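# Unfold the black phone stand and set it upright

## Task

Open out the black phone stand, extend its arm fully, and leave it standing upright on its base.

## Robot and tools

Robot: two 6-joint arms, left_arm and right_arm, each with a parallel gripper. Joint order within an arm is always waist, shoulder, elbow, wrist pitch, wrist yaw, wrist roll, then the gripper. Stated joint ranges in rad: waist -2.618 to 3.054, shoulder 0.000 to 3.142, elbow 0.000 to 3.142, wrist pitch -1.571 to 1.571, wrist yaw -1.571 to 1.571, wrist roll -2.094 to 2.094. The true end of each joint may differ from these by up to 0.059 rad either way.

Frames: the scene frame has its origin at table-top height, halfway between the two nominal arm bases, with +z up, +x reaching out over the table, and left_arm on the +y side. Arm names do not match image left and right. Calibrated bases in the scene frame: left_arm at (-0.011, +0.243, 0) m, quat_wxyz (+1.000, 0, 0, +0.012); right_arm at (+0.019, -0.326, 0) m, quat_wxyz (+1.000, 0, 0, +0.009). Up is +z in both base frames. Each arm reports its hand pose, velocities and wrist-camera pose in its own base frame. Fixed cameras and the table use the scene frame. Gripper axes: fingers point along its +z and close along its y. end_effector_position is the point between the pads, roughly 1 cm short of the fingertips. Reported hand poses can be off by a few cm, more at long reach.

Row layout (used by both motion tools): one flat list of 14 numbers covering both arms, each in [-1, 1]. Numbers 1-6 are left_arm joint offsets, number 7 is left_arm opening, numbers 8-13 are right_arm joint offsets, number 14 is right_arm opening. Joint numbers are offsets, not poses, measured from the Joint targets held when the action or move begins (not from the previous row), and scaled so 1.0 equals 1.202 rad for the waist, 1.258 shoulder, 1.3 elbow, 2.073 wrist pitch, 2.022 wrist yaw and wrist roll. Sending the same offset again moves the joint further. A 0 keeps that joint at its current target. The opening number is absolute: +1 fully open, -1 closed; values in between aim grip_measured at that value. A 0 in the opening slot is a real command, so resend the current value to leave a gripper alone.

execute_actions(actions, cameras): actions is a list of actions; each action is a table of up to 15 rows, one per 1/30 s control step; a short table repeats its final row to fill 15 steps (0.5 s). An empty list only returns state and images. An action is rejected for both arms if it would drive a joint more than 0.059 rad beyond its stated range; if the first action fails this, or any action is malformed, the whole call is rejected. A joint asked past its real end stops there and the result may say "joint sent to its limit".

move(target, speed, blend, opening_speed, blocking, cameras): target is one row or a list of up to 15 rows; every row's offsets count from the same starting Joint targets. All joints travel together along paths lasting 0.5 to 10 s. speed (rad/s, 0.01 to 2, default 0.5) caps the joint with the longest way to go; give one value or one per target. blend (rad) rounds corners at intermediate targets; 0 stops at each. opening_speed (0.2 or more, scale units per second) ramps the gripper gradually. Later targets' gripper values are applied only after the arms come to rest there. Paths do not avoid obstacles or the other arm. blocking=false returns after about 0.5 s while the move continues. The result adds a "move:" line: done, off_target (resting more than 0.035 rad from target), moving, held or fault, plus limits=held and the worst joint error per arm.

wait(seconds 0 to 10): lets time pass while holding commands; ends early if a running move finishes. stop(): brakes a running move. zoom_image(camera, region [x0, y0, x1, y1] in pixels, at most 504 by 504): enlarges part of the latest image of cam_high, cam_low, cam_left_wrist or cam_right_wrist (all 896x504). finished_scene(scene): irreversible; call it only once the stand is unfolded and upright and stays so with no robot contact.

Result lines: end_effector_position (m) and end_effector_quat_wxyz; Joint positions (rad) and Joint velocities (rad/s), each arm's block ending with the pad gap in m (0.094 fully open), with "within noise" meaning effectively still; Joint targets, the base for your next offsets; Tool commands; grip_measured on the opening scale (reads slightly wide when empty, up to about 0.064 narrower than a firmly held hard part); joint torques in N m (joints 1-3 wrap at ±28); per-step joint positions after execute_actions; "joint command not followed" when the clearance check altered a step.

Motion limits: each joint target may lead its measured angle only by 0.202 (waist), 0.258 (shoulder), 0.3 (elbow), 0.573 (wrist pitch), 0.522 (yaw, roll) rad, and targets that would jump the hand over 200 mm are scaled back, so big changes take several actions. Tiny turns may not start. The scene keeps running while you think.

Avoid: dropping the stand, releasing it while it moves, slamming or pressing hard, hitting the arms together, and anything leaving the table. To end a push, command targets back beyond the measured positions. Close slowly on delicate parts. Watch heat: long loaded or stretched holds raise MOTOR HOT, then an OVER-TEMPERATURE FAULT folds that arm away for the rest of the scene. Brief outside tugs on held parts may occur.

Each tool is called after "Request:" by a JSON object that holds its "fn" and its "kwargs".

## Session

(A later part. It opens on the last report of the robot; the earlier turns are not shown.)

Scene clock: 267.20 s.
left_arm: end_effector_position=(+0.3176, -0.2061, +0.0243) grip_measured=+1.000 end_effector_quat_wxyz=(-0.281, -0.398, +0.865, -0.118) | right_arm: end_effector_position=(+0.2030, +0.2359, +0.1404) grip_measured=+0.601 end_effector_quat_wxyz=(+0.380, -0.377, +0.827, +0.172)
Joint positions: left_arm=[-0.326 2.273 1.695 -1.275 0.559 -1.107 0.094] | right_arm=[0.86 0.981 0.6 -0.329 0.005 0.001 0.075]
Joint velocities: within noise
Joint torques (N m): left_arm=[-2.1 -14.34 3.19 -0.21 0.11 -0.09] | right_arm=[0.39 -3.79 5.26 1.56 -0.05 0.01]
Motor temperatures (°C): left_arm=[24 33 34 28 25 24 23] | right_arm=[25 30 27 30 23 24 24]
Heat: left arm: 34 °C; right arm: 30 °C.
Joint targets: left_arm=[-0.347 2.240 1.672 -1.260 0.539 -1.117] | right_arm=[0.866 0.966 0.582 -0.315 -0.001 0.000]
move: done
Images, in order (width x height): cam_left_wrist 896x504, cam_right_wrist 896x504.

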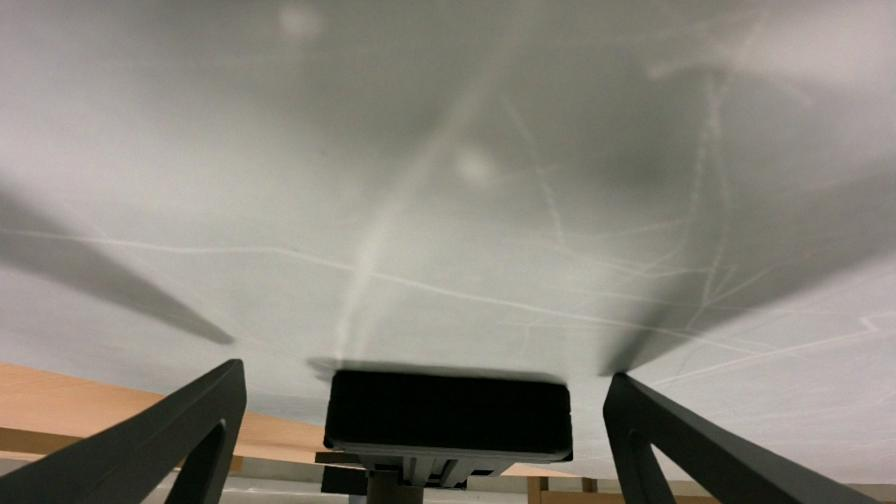

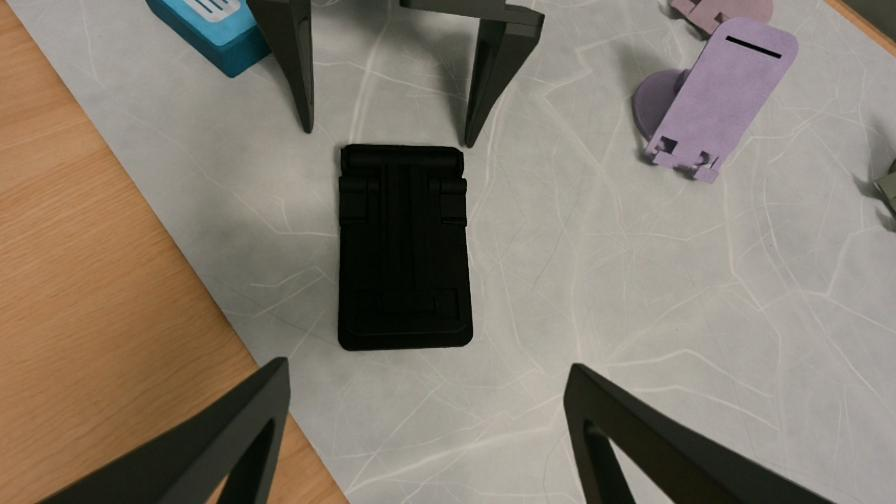

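Request:
{"fn": "move", "kwargs": {"target": [0,-0.022,0,0,0,0,1.0,0,0,0,0,0,0,0.6], "speed": 0.2, "cameras": ["cam_left_wrist","cam_right_wrist"]}}

Scene clock: 269.73 s.
left_arm: end_effector_position=(+0.3156, -0.2086, +0.0246) grip_measured=+1.000 end_effector_quat_wxyz=(-0.277, -0.393, +0.869, -0.116) | right_arm: end_effector_position=(+0.2030, +0.2359, +0.1404) grip_measured=+0.601 end_effector_quat_wxyz=(+0.380, -0.377, +0.827, +0.172)
Joint positions: left_arm=[-0.337 2.264 1.687 -1.267 0.552 -1.109 0.094] | right_arm=[0.86 0.981 0.6 -0.329 0.005 0.001 0.075]
Joint velocities: within noise
Joint torques (N m): left_arm=[-0.98 -16.14 3.78 -0.28 0.2 -0.08] | right_arm=[0.46 -3.92 5.05 1.64 -0.02 -0.06]
Motor temperatures (°C): left_arm=[24 33 34 28 25 24 23] | right_arm=[25 30 27 30 23 24 24]
Heat: left arm: 34 °C; right arm: 30 °C.
Joint targets: left_arm=[-0.347 2.212 1.672 -1.260 0.539 -1.117] | right_arm=[0.866 0.966 0.582 -0.315 0.000 0.000]
move: off_target (left_arm); left_arm: the shoulder is farthest, 0.052 rad from its target
Images, in order (width x height): cam_left_wrist 896x504, cam_right_wrist 896x504.

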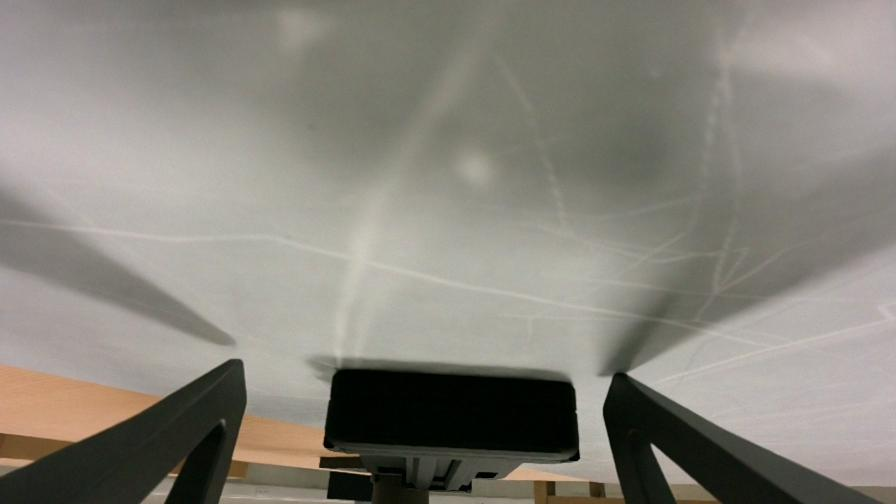

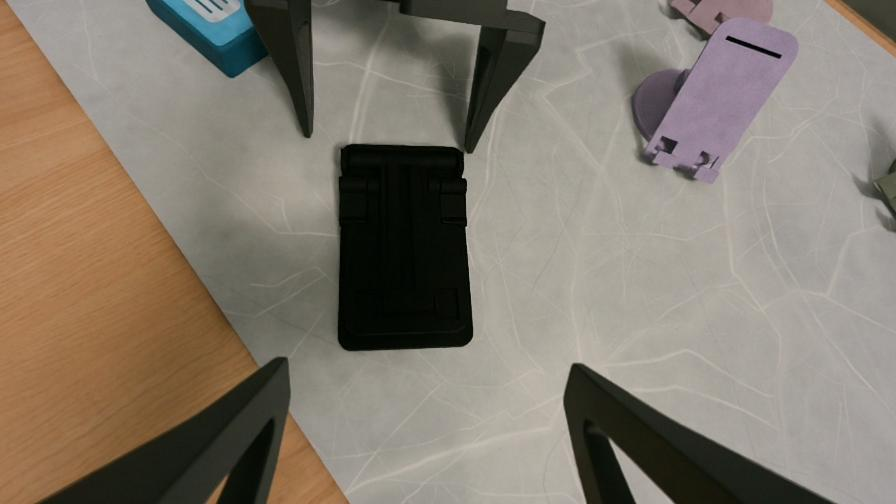

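Request:
{"fn": "move", "kwargs": {"target": [0,-0.024,0.01,0,0,0,1.0,0,0,0,0,0,0,0.6], "speed": 0.2, "cameras": ["cam_left_wrist","cam_right_wrist"]}}

Scene clock: 276.23 s.
left_arm: end_effector_position=(+0.3176, -0.2090, +0.0330) grip_measured=+1.000 end_effector_quat_wxyz=(-0.265, -0.390, +0.874, -0.121) | right_arm: end_effector_position=(+0.2030, +0.2359, +0.1404) grip_measured=+0.601 end_effector_quat_wxyz=(+0.380, -0.377, +0.827, +0.172)
Joint positions: left_arm=[-0.34 2.238 1.687 -1.266 0.543 -1.111 0.094] | right_arm=[0.86 0.981 0.6 -0.329 0.005 0.001 0.075]
Joint velocities: within noise
Joint torques (N m): left_arm=[-0.7 -16.27 4.81 -0.24 0.27 -0.04] | right_arm=[0.21 -3.86 5.14 1.61 -0.1 0.02]
Motor temperatures (°C): left_arm=[24 36 34 28 25 24 23] | right_arm=[25 30 27 30 23 24 24]
Heat: left arm: 36 °C; right arm: 30 °C.
Joint targets: left_arm=[-0.347 2.182 1.685 -1.260 0.539 -1.117] | right_arm=[0.866 0.966 0.582 -0.315 0.000 0.000]
move: off_target (left_arm); left_arm: the shoulder is farthest, 0.056 rad from its target
Images, in order (width x height): cam_left_wrist 896x504, cam_right_wrist 896x504.

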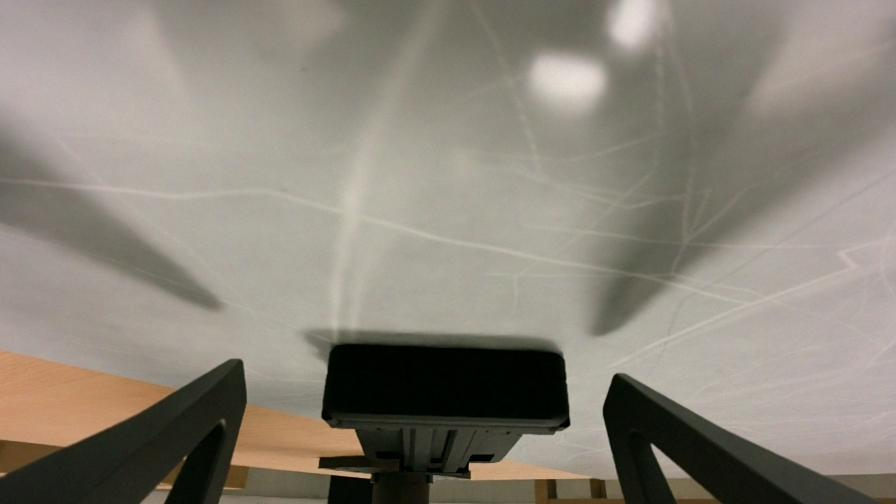

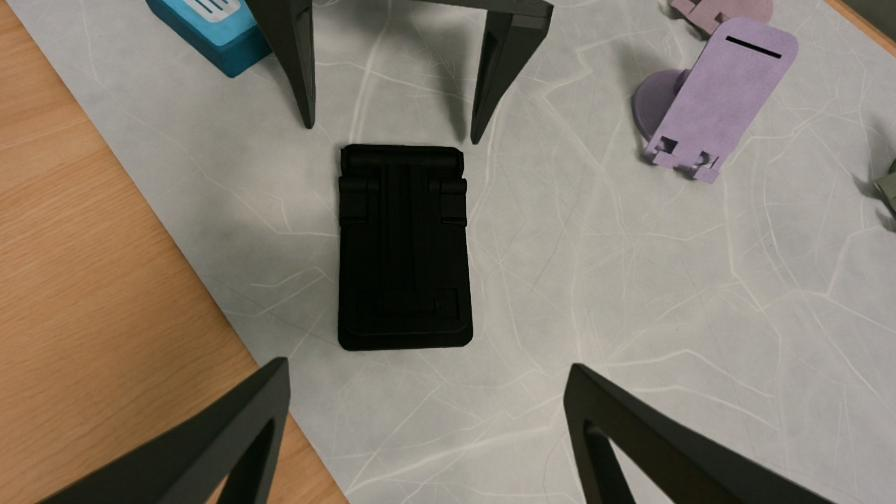

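Request:
{"fn": "move", "kwargs": {"target": [-0.003,0.0556,0,0.015,0,0,1.0,0,0,0,0,0,0,0.6], "speed": 0.1, "cameras": ["cam_left_wrist","cam_right_wrist"]}}

Scene clock: 293.50 s.
left_arm: end_effector_position=(+0.3222, -0.2118, +0.0315) grip_measured=+1.000 end_effector_quat_wxyz=(-0.256, -0.386, +0.877, -0.129) | right_arm: end_effector_position=(+0.2030, +0.2359, +0.1404) grip_measured=+0.601 end_effector_quat_wxyz=(+0.380, -0.377, +0.827, +0.172)
Joint positions: left_arm=[-0.343 2.238 1.687 -1.24 0.542 -1.111 0.094] | right_arm=[0.86 0.981 0.6 -0.329 0.005 0.001 0.075]
Joint velocities: within noise
Joint torques (N m): left_arm=[-0.68 -9.98 4.92 -0.13 0.29 -0.03] | right_arm=[0.68 -3.69 5.19 1.6 -0.02 -0.08]
Motor temperatures (°C): left_arm=[24 40 35 27 25 24 23] | right_arm=[25 30 27 31 23 24 24]
Heat: left arm: 40 °C; right arm: 31 °C.
Joint targets: left_arm=[-0.350 2.252 1.685 -1.229 0.539 -1.117] | right_arm=[0.866 0.966 0.582 -0.315 0.000 0.000]
move: done
Images, in order (width x height): cam_left_wrist 896x504, cam_right_wrist 896x504.

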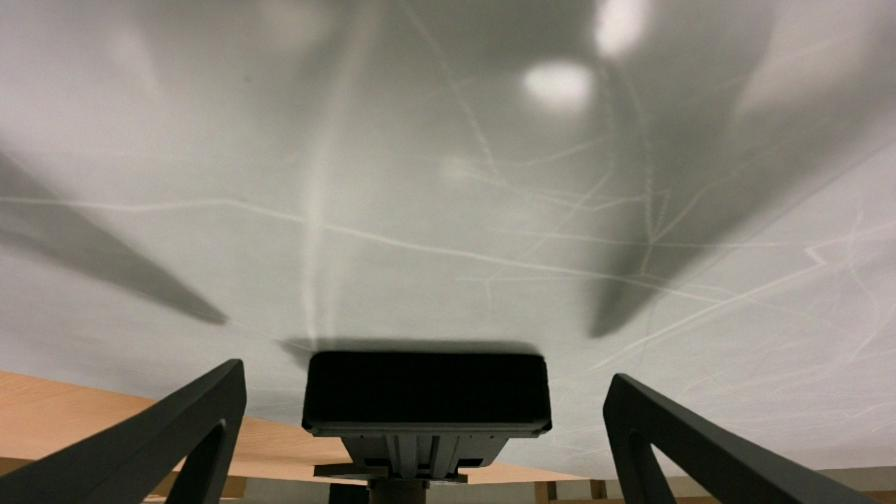

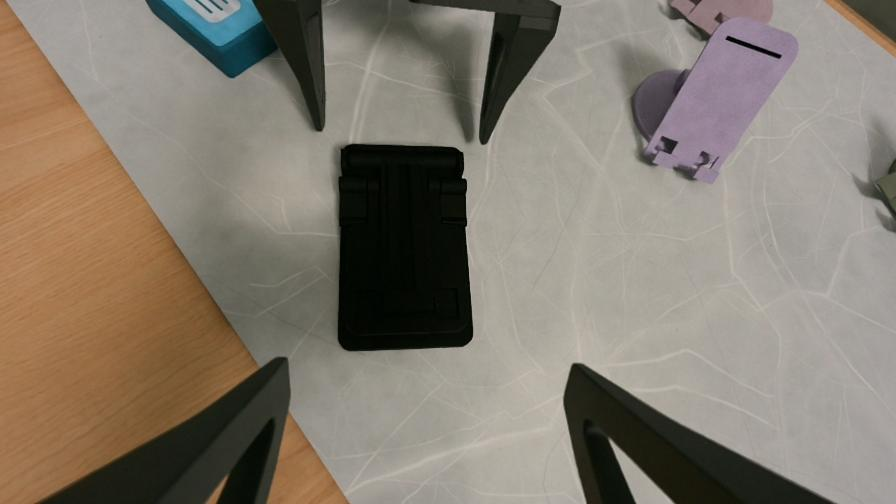

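Request:
{"fn": "move", "kwargs": {"target": [-0.0366,-0.0533,-0.05,0.0203,0.0203,-0.035,1.0,0,0,0,0,0,0,0.6], "speed": 0.1, "cameras": ["cam_left_wrist","cam_right_wrist"]}}

Scene clock: 315.87 s.
left_arm: end_effector_position=(+0.3064, -0.2270, +0.0239) grip_measured=+1.000 end_effector_quat_wxyz=(-0.276, -0.399, +0.866, -0.123) | right_arm: end_effector_position=(+0.2030, +0.2359, +0.1404) grip_measured=+0.601 end_effector_quat_wxyz=(+0.380, -0.377, +0.827, +0.172)
Joint positions: left_arm=[-0.383 2.234 1.636 -1.199 0.575 -1.179 0.094] | right_arm=[0.86 0.981 0.6 -0.329 0.005 0.001 0.075]
Joint velocities: within noise
Joint torques (N m): left_arm=[-1.06 -15.73 3.79 -0.16 0.37 -0.06] | right_arm=[0.34 -3.88 5.5 1.58 -0.08 -0.05]
Motor temperatures (°C): left_arm=[24 36 35 27 25 24 23] | right_arm=[25 30 27 31 23 24 24]
Heat: left arm: 36 °C; right arm: 31 °C.
Joint targets: left_arm=[-0.394 2.185 1.620 -1.187 0.580 -1.187] | right_arm=[0.866 0.966 0.582 -0.315 0.000 0.000]
move: off_target (left_arm); left_arm: the shoulder is farthest, 0.050 rad from its target
Images, in order (width x height): cam_left_wrist 896x504, cam_right_wrist 896x504.

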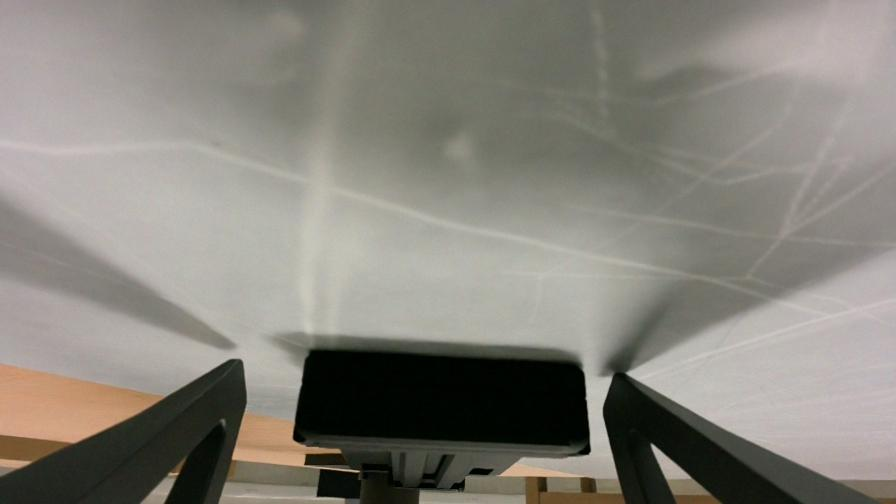

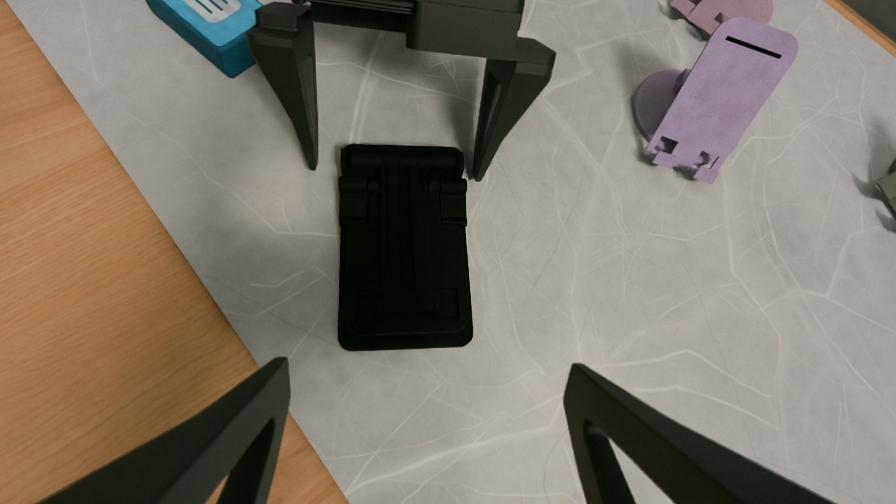

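Request:
{"fn": "move", "kwargs": {"target": [-0.0324,-0.0235,-0.0205,0.0154,0.004,-0.0227,1.0,0,0,0,0,0,0,0.6], "speed": 0.1, "cameras": ["cam_left_wrist","cam_right_wrist"]}}

Scene clock: 325.43 s.
left_arm: end_effector_position=(+0.2953, -0.2411, +0.0243) grip_measured=+1.000 end_effector_quat_wxyz=(-0.275, -0.397, +0.867, -0.120) | right_arm: end_effector_position=(+0.2030, +0.2359, +0.1404) grip_measured=+0.601 end_effector_quat_wxyz=(+0.380, -0.377, +0.827, +0.172)
Joint positions: left_arm=[-0.429 2.214 1.605 -1.167 0.579 -1.226 0.094] | right_arm=[0.86 0.981 0.6 -0.329 0.005 0.001 0.075]
Joint velocities: within noise
Joint torques (N m): left_arm=[-0.47 -16.43 4.12 -0.1 0.43 -0.07] | right_arm=[0.23 -3.7 5.23 1.59 -0.09 -0.03]
Motor temperatures (°C): left_arm=[24 36 34 27 25 24 23] | right_arm=[25 30 27 31 23 24 24]
Heat: left arm: 36 °C; right arm: 31 °C.
Joint targets: left_arm=[-0.433 2.156 1.593 -1.155 0.588 -1.233] | right_arm=[0.866 0.966 0.582 -0.315 0.000 0.000]
move: off_target (left_arm); left_arm: the shoulder is farthest, 0.058 rad from its target
Images, in order (width x height): cam_left_wrist 896x504, cam_right_wrist 896x504.

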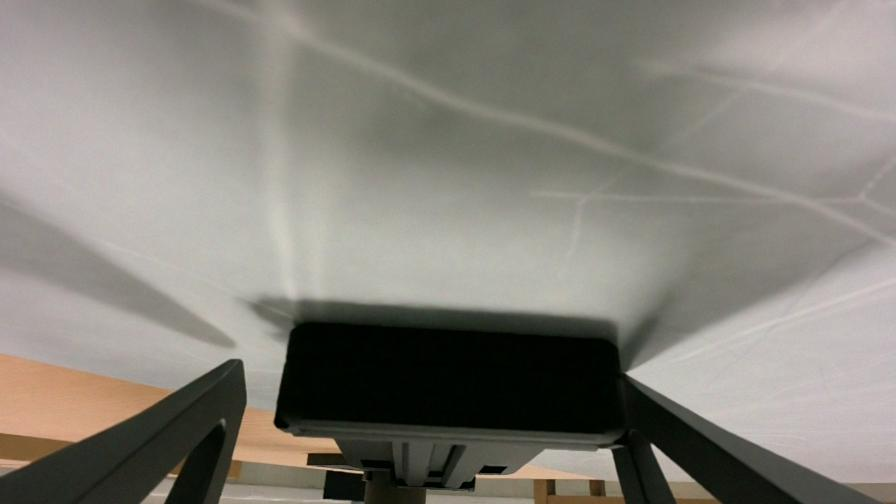

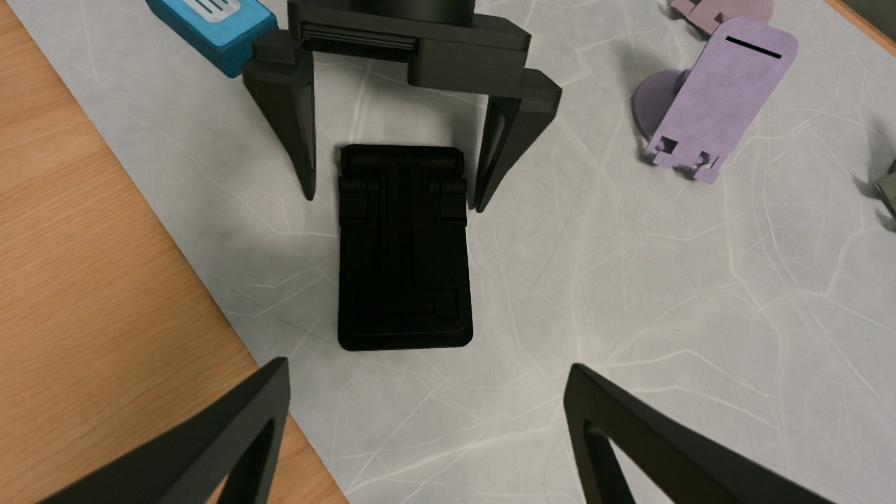

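Request:
{"fn": "move", "kwargs": {"target": [[0,-0.02,0,0.0,0,0,1.0,0,0,0,0,0,0,0.6],[-0.003,-0.02,0,0.011,0,0,1.0,0,0,0,0,0,0,0.6]], "speed": 0.1, "cameras": ["cam_left_wrist","cam_right_wrist"]}}

Scene clock: 330.10 s.
left_arm: end_effector_position=(+0.3023, -0.2443, +0.0342) grip_measured=+1.000 end_effector_quat_wxyz=(-0.259, -0.391, +0.872, -0.139) | right_arm: end_effector_position=(+0.2031, +0.2359, +0.1405) grip_measured=+0.601 end_effector_quat_wxyz=(+0.380, -0.377, +0.827, +0.172)
Joint positions: left_arm=[-0.429 2.183 1.605 -1.144 0.579 -1.228 0.094] | right_arm=[0.86 0.981 0.6 -0.329 0.005 0.001 0.075]
Joint velocities: within noise
Joint torques (N m): left_arm=[-0.81 -15.83 4.29 -0.02 0.45 -0.03] | right_arm=[0.42 -3.96 4.98 1.58 -0.09 -0.07]
Motor temperatures (°C): left_arm=[24 37 34 27 25 24 23] | right_arm=[25 30 27 32 23 24 24]
Heat: left arm: 37 °C; right arm: 32 °C.
Joint targets: left_arm=[-0.437 2.130 1.593 -1.132 0.588 -1.233] | right_arm=[0.866 0.966 0.582 -0.315 0.000 0.000]
move: off_target (left_arm); left_arm: the shoulder is farthest, 0.052 rad from its target
Images, in order (width x height): cam_left_wrist 896x504, cam_right_wrist 896x504.

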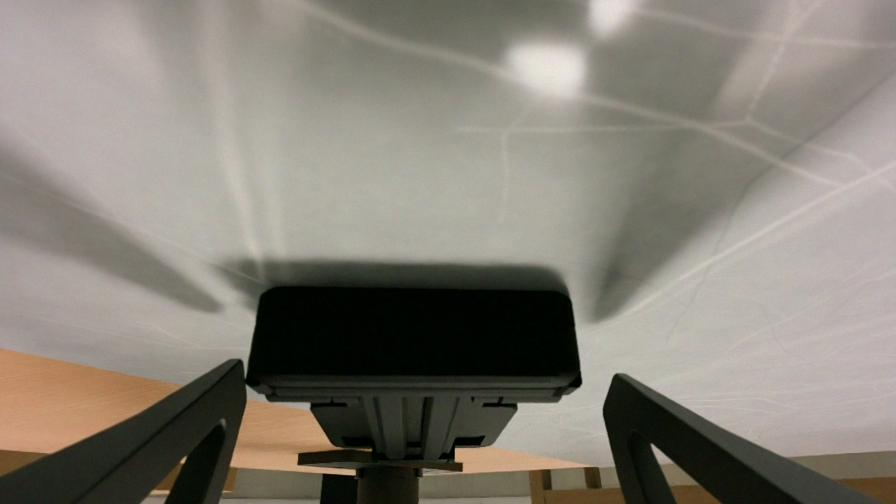

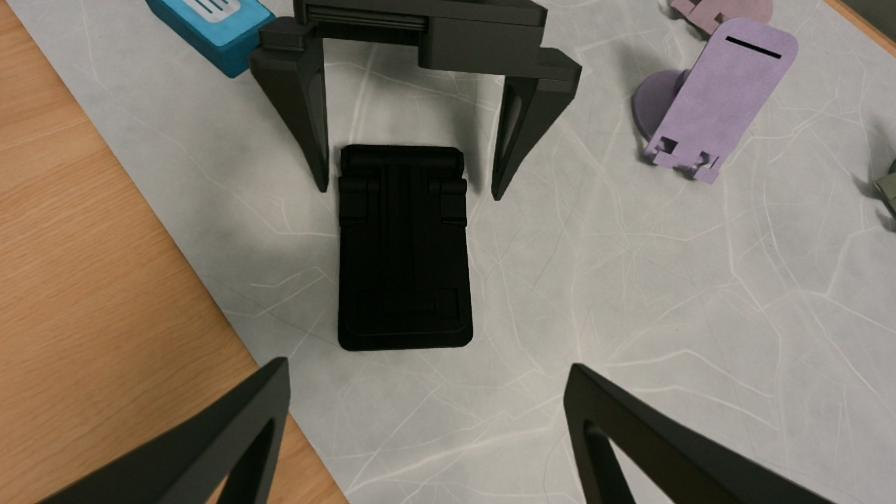

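Request:
{"fn": "move", "kwargs": {"target": [0,0.0676,0,0,0,0,1.0,0,0,0,0,0,0,0.6], "speed": 0.1, "cameras": ["cam_left_wrist","cam_right_wrist"]}}

Scene clock: 333.60 s.
left_arm: end_effector_position=(+0.3015, -0.2440, +0.0298) grip_measured=+1.000 end_effector_quat_wxyz=(-0.262, -0.393, +0.871, -0.135) | right_arm: end_effector_position=(+0.2031, +0.2359, +0.1405) grip_measured=+0.601 end_effector_quat_wxyz=(+0.380, -0.377, +0.827, +0.172)
Joint positions: left_arm=[-0.429 2.195 1.605 -1.143 0.579 -1.228 0.094] | right_arm=[0.86 0.981 0.6 -0.329 0.005 0.001 0.075]
Joint velocities: within noise
Joint torques (N m): left_arm=[-0.77 -9.2 4.26 -0.04 0.43 -0.03] | right_arm=[0.55 -3.92 5.24 1.6 -0.01 -0.02]
Motor temperatures (°C): left_arm=[24 37 34 27 25 24 23] | right_arm=[25 30 27 32 23 24 24]
Heat: left arm: 37 °C; right arm: 32 °C.
Joint targets: left_arm=[-0.437 2.216 1.593 -1.132 0.588 -1.233] | right_arm=[0.866 0.966 0.582 -0.315 0.000 0.000]
move: done
Images, in order (width x height): cam_left_wrist 896x504, cam_right_wrist 896x504.

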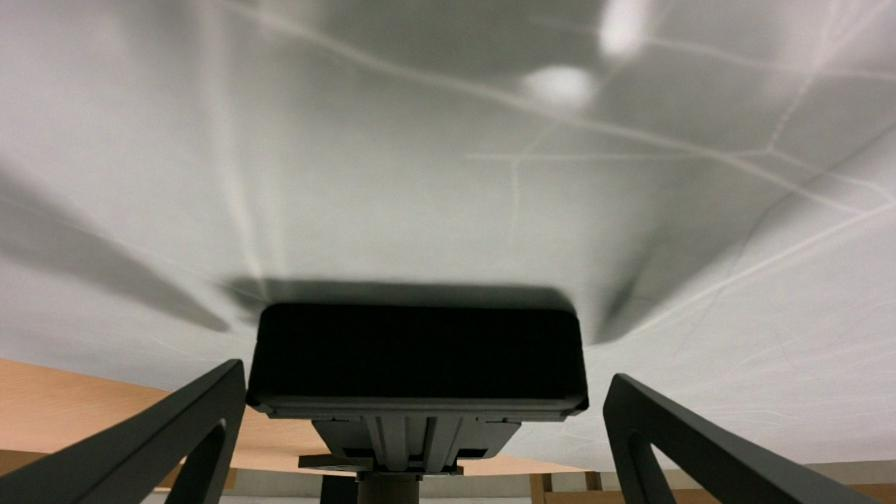

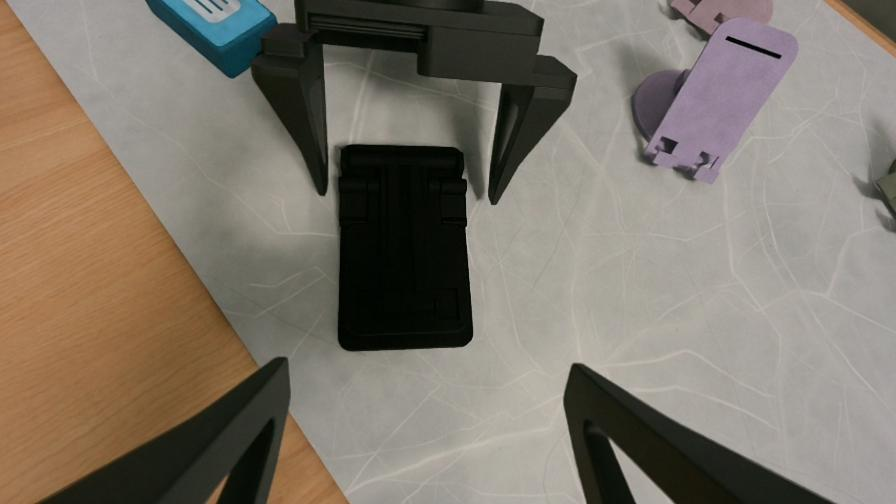

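Request:
{"fn": "move", "kwargs": {"target": [0.0275,0,0,0,0,0,1.0,0,0,0,0,0,0,0.6], "speed": 0.1, "cameras": ["cam_left_wrist","cam_right_wrist"]}}

Request:
{"fn": "zoom_image", "kwargs": {"camera": "cam_right_wrist", "region": [240, 100, 580, 360]}}

Scene clock: 346.07 s.
left_arm: end_effector_position=(+0.3065, -0.2377, +0.0298) grip_measured=+1.000 end_effector_quat_wxyz=(-0.261, -0.402, +0.867, -0.138) | right_arm: end_effector_position=(+0.2031, +0.2359, +0.1405) grip_measured=+0.601 end_effector_quat_wxyz=(+0.380, -0.377, +0.827, +0.172)
Joint positions: left_arm=[-0.408 2.195 1.605 -1.143 0.579 -1.228 0.094] | right_arm=[0.86 0.981 0.6 -0.329 0.005 0.001 0.075]
Joint velocities: within noise
Joint torques (N m): left_arm=[0.44 -9.24 4.22 -0.04 0.43 -0.04] | right_arm=[0.39 -3.88 5.14 1.61 -0.04 -0.1]
Motor temperatures (°C): left_arm=[24 34 34 27 25 24 23] | right_arm=[25 29 27 32 23 24 24]
Heat: left arm: 34 °C; right arm: 32 °C.
Joint targets: left_arm=[-0.404 2.216 1.593 -1.132 0.588 -1.233] | right_arm=[0.866 0.966 0.582 -0.315 0.000 0.000]
move: done
Images, in order (width x height): cam_left_wrist 896x504, cam_right_wrist 896x504.

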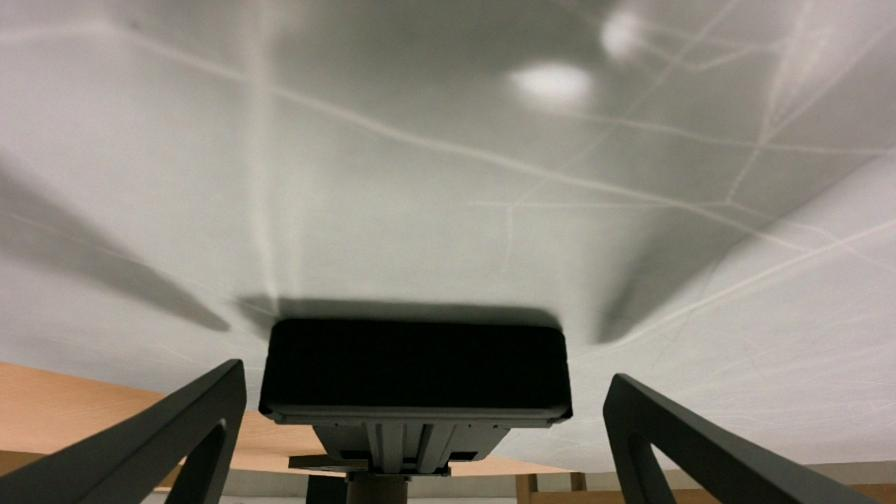

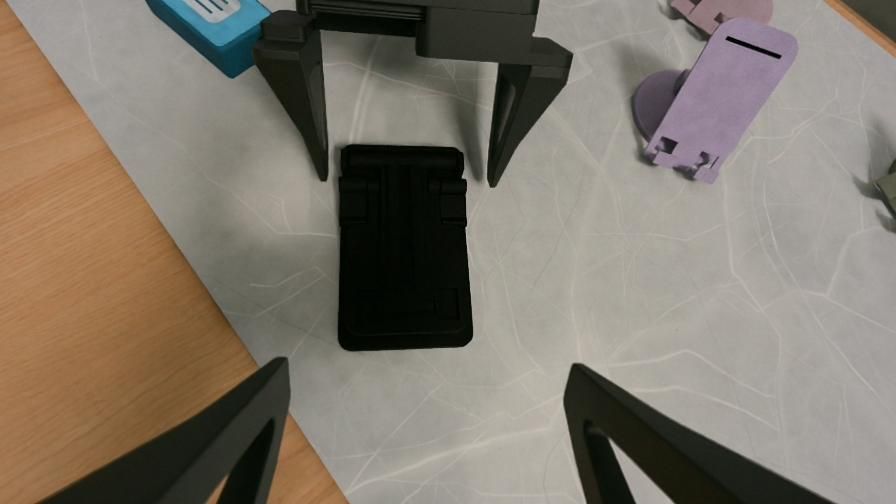

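Scaled by 1.482.

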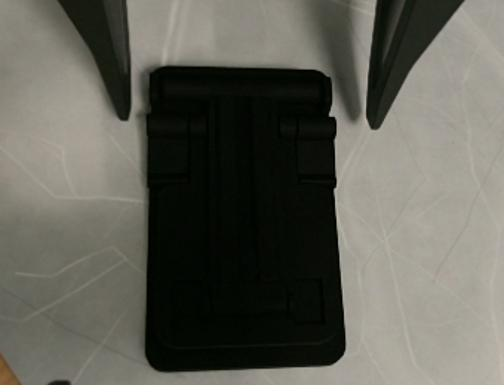

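Request:
{"fn": "move", "kwargs": {"target": [0,0,0,0,0,0,0.42,0,0,0,0,0,0,0.6], "opening_speed": 0.4, "cameras": ["cam_left_wrist","cam_right_wrist"]}}

Request:
{"fn": "zoom_image", "kwargs": {"camera": "cam_right_wrist", "region": [240, 100, 580, 360]}}

Scene clock: 351.63 s.
left_arm: end_effector_position=(+0.3065, -0.2377, +0.0298) grip_measured=+0.467 end_effector_quat_wxyz=(-0.261, -0.402, +0.867, -0.138) | right_arm: end_effector_position=(+0.2031, +0.2359, +0.1405) grip_measured=+0.601 end_effector_quat_wxyz=(+0.380, -0.377, +0.827, +0.172)
Joint positions: left_arm=[-0.408 2.195 1.605 -1.143 0.579 -1.228 0.069] | right_arm=[0.86 0.981 0.6 -0.329 0.005 0.001 0.075]
Joint velocities: within noise
Joint torques (N m): left_arm=[0.38 -9.26 4.25 -0.07 0.43 -0.04] | right_arm=[0.51 -3.79 5.29 1.6 -0.08 0.01]
Motor temperatures (°C): left_arm=[24 33 34 26 25 24 23] | right_arm=[25 29 27 32 23 24 24]
Heat: left arm: 34 °C; right arm: 32 °C.
Joint targets: left_arm=[-0.404 2.216 1.593 -1.132 0.588 -1.233] | right_arm=[0.866 0.966 0.582 -0.315 0.000 0.000]
move: done
Images, in order (width x height): cam_left_wrist 896x504, cam_right_wrist 896x504.

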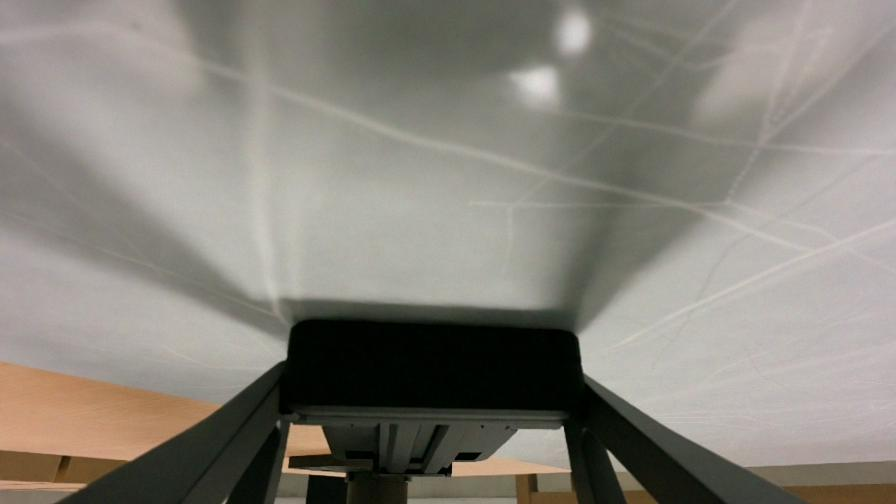

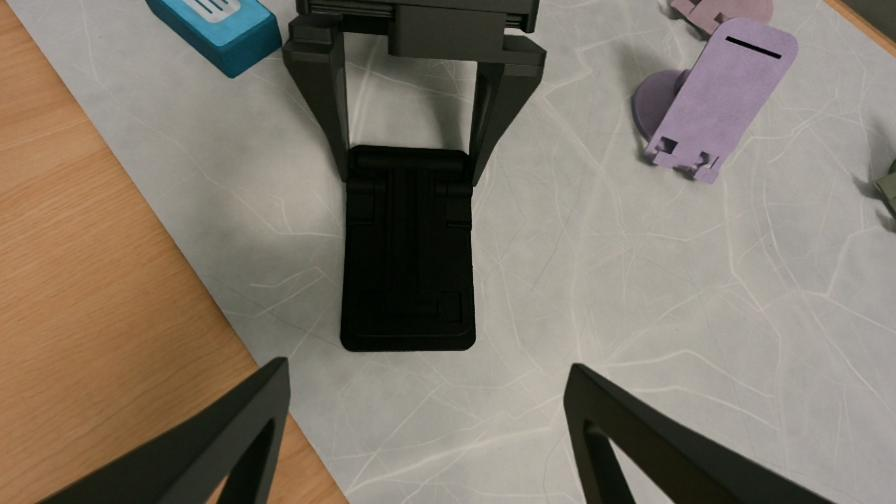

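Scaled by 1.482.

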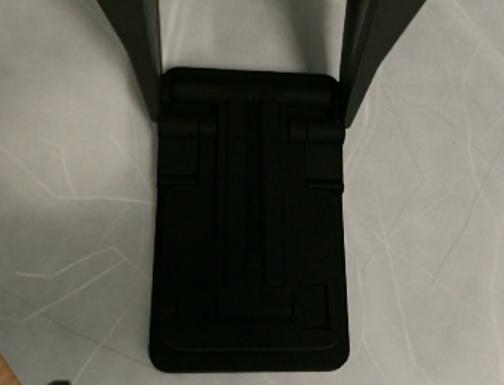

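Request:
{"fn": "move", "kwargs": {"target": [0,0,0,0,0,0,0.42,0,0.5405,0.31,-0.094,0,0,0.75], "speed": 0.5, "cameras": ["cam_left_wrist","cam_right_wrist","cam_low"]}}

Request:
{"fn": "zoom_image", "kwargs": {"camera": "cam_right_wrist", "region": [240, 200, 640, 500]}}

Scene clock: 369.53 s.
left_arm: end_effector_position=(+0.3065, -0.2377, +0.0298) grip_measured=+0.466 end_effector_quat_wxyz=(-0.261, -0.402, +0.867, -0.138) | right_arm: end_effector_position=(+0.2352, +0.2732, +0.0445) grip_measured=+0.749 end_effector_quat_wxyz=(+0.179, -0.408, +0.892, +0.079)
Joint positions: left_arm=[-0.408 2.195 1.605 -1.143 0.579 -1.228 0.069] | right_arm=[0.86 1.636 0.953 -0.493 0.005 0.001 0.082]
Joint velocities: within noise
Joint torques (N m): left_arm=[0.43 -9.25 4.21 -0.03 0.45 -0.03] | right_arm=[0.42 -7.27 7.54 0.75 -0.03 -0.02]
Motor temperatures (°C): left_arm=[24 32 33 26 25 24 24] | right_arm=[25 29 27 32 23 24 24]
Heat: left arm: 33 °C; right arm: 32 °C.
Joint targets: left_arm=[-0.404 2.216 1.593 -1.132 0.588 -1.233] | right_arm=[0.866 1.646 0.985 -0.510 0.000 0.000]
move: done
Images, in order (width x height): cam_low 896x504, cam_left_wrist 896x504, cam_right_wrist 896x504.

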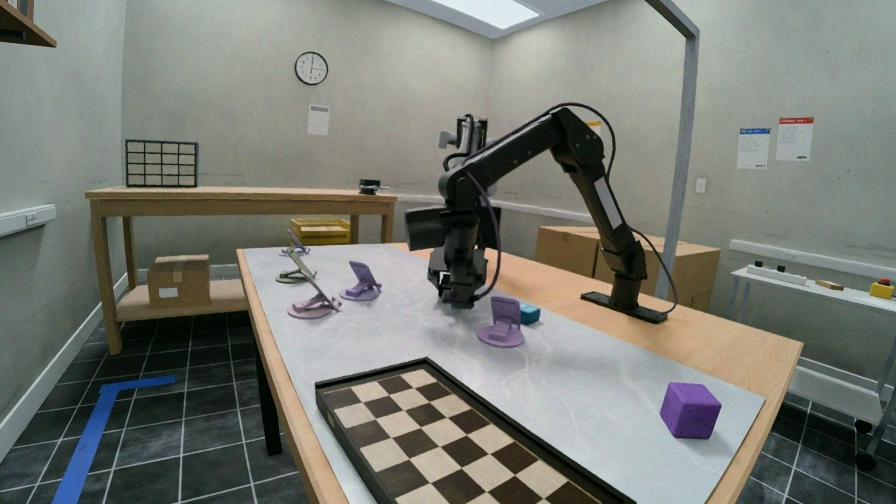

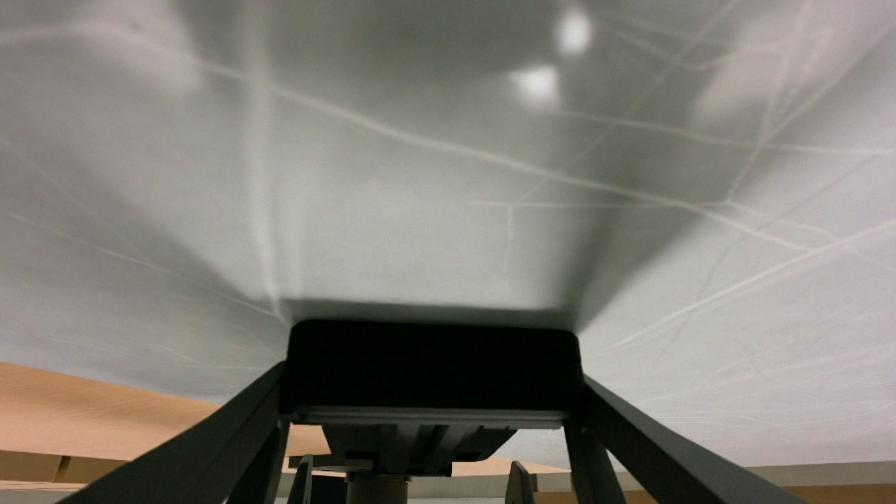

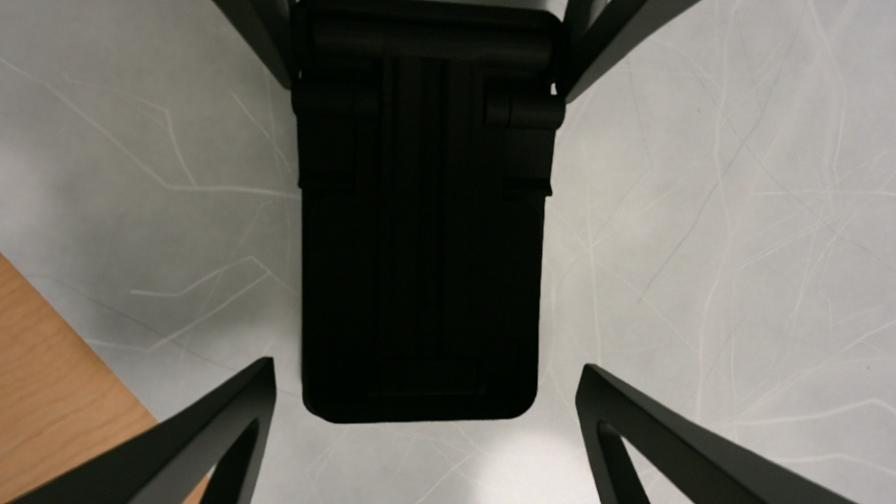

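Scaled by 1.260.

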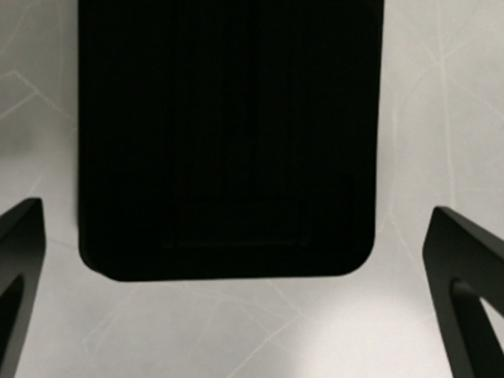

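Request:
{"fn": "move", "kwargs": {"target": [0,0,0,0,0,0,0.42,0,0.0127,-0.055,0.0473,0,0,0.75], "speed": 0.2, "cameras": ["cam_right_wrist"]}}

Scene clock: 383.97 s.
left_arm: end_effector_position=(+0.3065, -0.2377, +0.0298) grip_measured=+0.466 end_effector_quat_wxyz=(-0.261, -0.402, +0.867, -0.138) | right_arm: end_effector_position=(+0.2387, +0.2772, +0.0388) grip_measured=+0.749 end_effector_quat_wxyz=(+0.191, -0.407, +0.889, +0.085)
Joint positions: left_arm=[-0.408 2.195 1.605 -1.143 0.579 -1.228 0.069] | right_arm=[0.86 1.648 0.929 -0.43 0.005 0.001 0.082]
Joint velocities: within noise
Joint torques (N m): left_arm=[0.46 -9.24 4.21 -0.06 0.43 -0.04] | right_arm=[0.21 -6.98 4.15 1.08 -0.03 -0.04]
Motor temperatures (°C): left_arm=[24 31 33 26 25 24 24] | right_arm=[25 30 28 31 23 24 24]
Heat: left arm: 33 °C; right arm: 31 °C.
Joint targets: left_arm=[-0.404 2.216 1.593 -1.132 0.588 -1.233] | right_arm=[0.866 1.662 0.913 -0.412 0.000 0.000]
move: done
Images, in order (width x height): cam_right_wrist 896x504.

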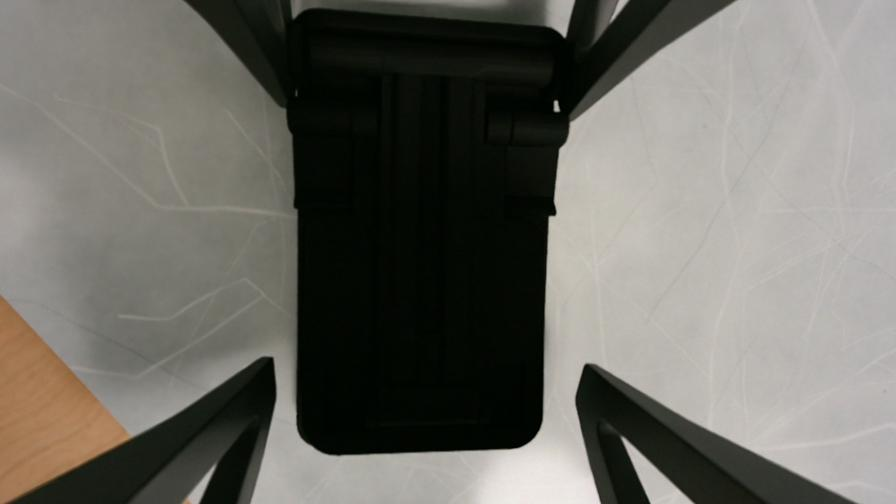

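Request:
{"fn": "move", "kwargs": {"target": [0,0,0,0,0,0,0.42,0,0,0,0,0,0,0.2], "opening_speed": 0.4, "cameras": ["cam_right_wrist"]}}

Scene clock: 394.67 s.
left_arm: end_effector_position=(+0.3067, -0.2379, +0.0298) grip_measured=+0.466 end_effector_quat_wxyz=(-0.260, -0.402, +0.867, -0.138) | right_arm: end_effector_position=(+0.2384, +0.2778, +0.0389) grip_measured=+0.314 end_effector_quat_wxyz=(+0.191, -0.407, +0.889, +0.086)
Joint positions: left_arm=[-0.408 2.195 1.605 -1.141 0.579 -1.228 0.069] | right_arm=[0.86 1.648 0.929 -0.429 0.002 0.001 0.062]
Joint velocities: within noise
Joint torques (N m): left_arm=[0.44 -9.2 4.16 -0.07 0.44 -0.02] | right_arm=[0.53 -7.06 4.23 1.05 -0.04 -0.05]
Motor temperatures (°C): left_arm=[24 31 33 26 25 24 24] | right_arm=[25 30 27 31 23 24 24]
Heat: left arm: 33 °C; right arm: 31 °C.
Joint targets: left_arm=[-0.404 2.216 1.593 -1.132 0.588 -1.233] | right_arm=[0.866 1.662 0.913 -0.412 0.000 0.000]
move: done
Images, in order (width x height): cam_right_wrist 896x504.

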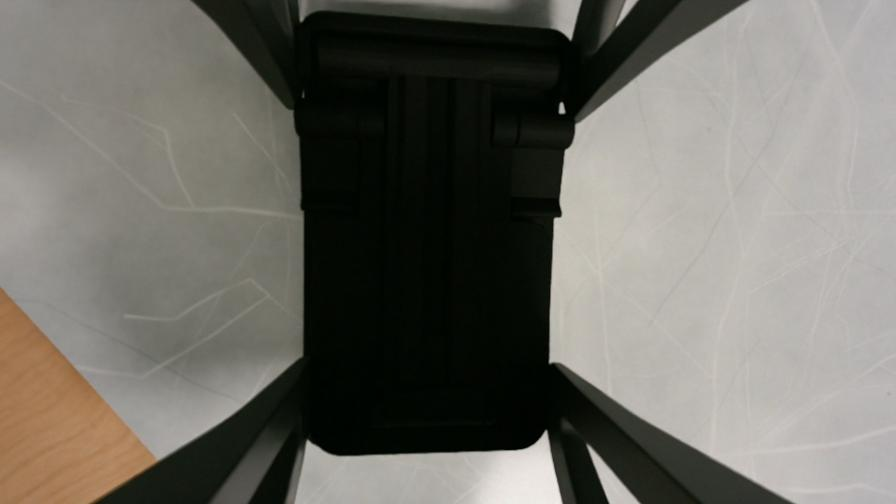

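Request:
{"fn": "move", "kwargs": {"target": [0,0,0,0,0,0,0.42,0,-0.0652,0.0554,-0.0135,0,0,0.2], "speed": 0.1, "cameras": ["cam_right_wrist","cam_left_wrist"]}}

Request:
{"fn": "zoom_image", "kwargs": {"camera": "cam_right_wrist", "region": [200, 0, 660, 460]}}

Scene clock: 405.43 s.
left_arm: end_effector_position=(+0.3054, -0.2416, +0.0324) grip_measured=+0.466 end_effector_quat_wxyz=(-0.270, -0.401, +0.863, -0.147) | right_arm: end_effector_position=(+0.2366, +0.2749, +0.0461) grip_measured=+0.313 end_effector_quat_wxyz=(+0.190, -0.408, +0.889, +0.085)
Joint positions: left_arm=[-0.408 2.195 1.605 -1.142 0.606 -1.228 0.069] | right_arm=[0.86 1.624 0.936 -0.463 0.005 -0.001 0.062]
Joint velocities: within noise
Joint torques (N m): left_arm=[0.49 -9.21 4.21 -0.05 0.17 -0.05] | right_arm=[0.27 -12.19 9.13 1.09 0 -0.02]
Motor temperatures (°C): left_arm=[24 31 33 26 25 24 25] | right_arm=[25 31 27 32 23 24 25]
Heat: left arm: 33 °C; right arm: 32 °C.
Joint targets: left_arm=[-0.404 2.216 1.593 -1.132 0.588 -1.233] | right_arm=[0.866 1.580 0.985 -0.440 0.000 0.000]
move: off_target (right_arm); right_arm: the elbow is farthest, 0.049 rad from its target
Images, in order (width x height): cam_left_wrist 896x504, cam_right_wrist 896x504.

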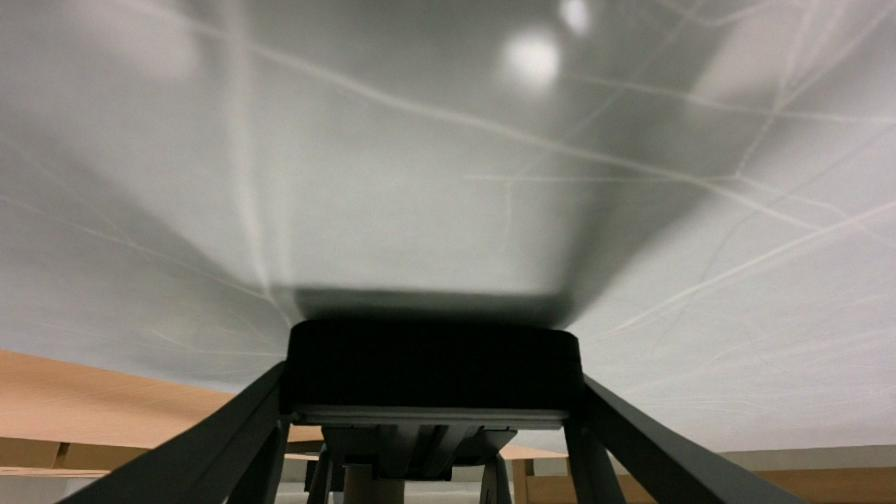

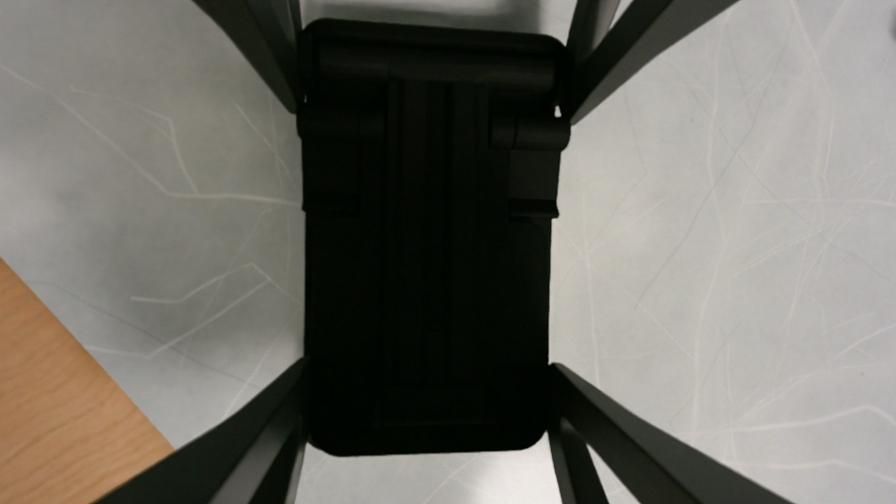

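Scaled by 1.096.

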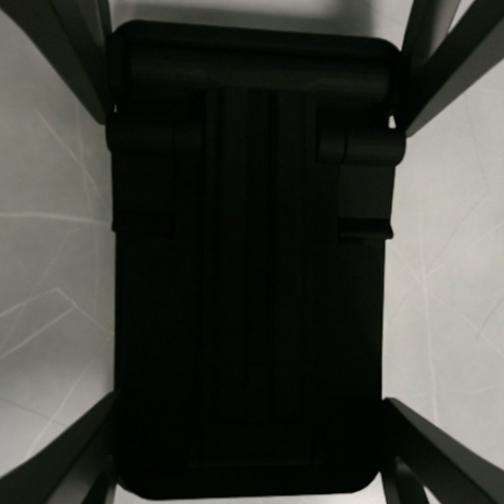

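Request:
{"fn": "zoom_image", "kwargs": {"camera": "cam_low", "region": [400, 220, 540, 330]}}

Request:
{"fn": "zoom_image", "kwargs": {"camera": "cam_left_wrist", "region": [240, 300, 640, 504]}}

This scene's latest camera images include none from cam_low. They are from: cam_left_wrist, cam_right_wrist. cam_low's image comes with the result of a call that names it in "cameras".

Scaled by 1.260.

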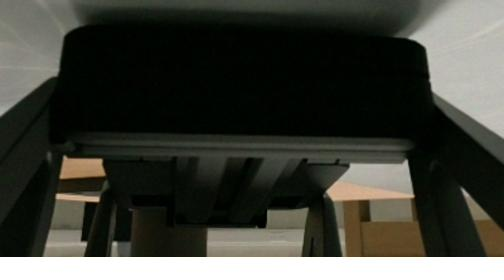

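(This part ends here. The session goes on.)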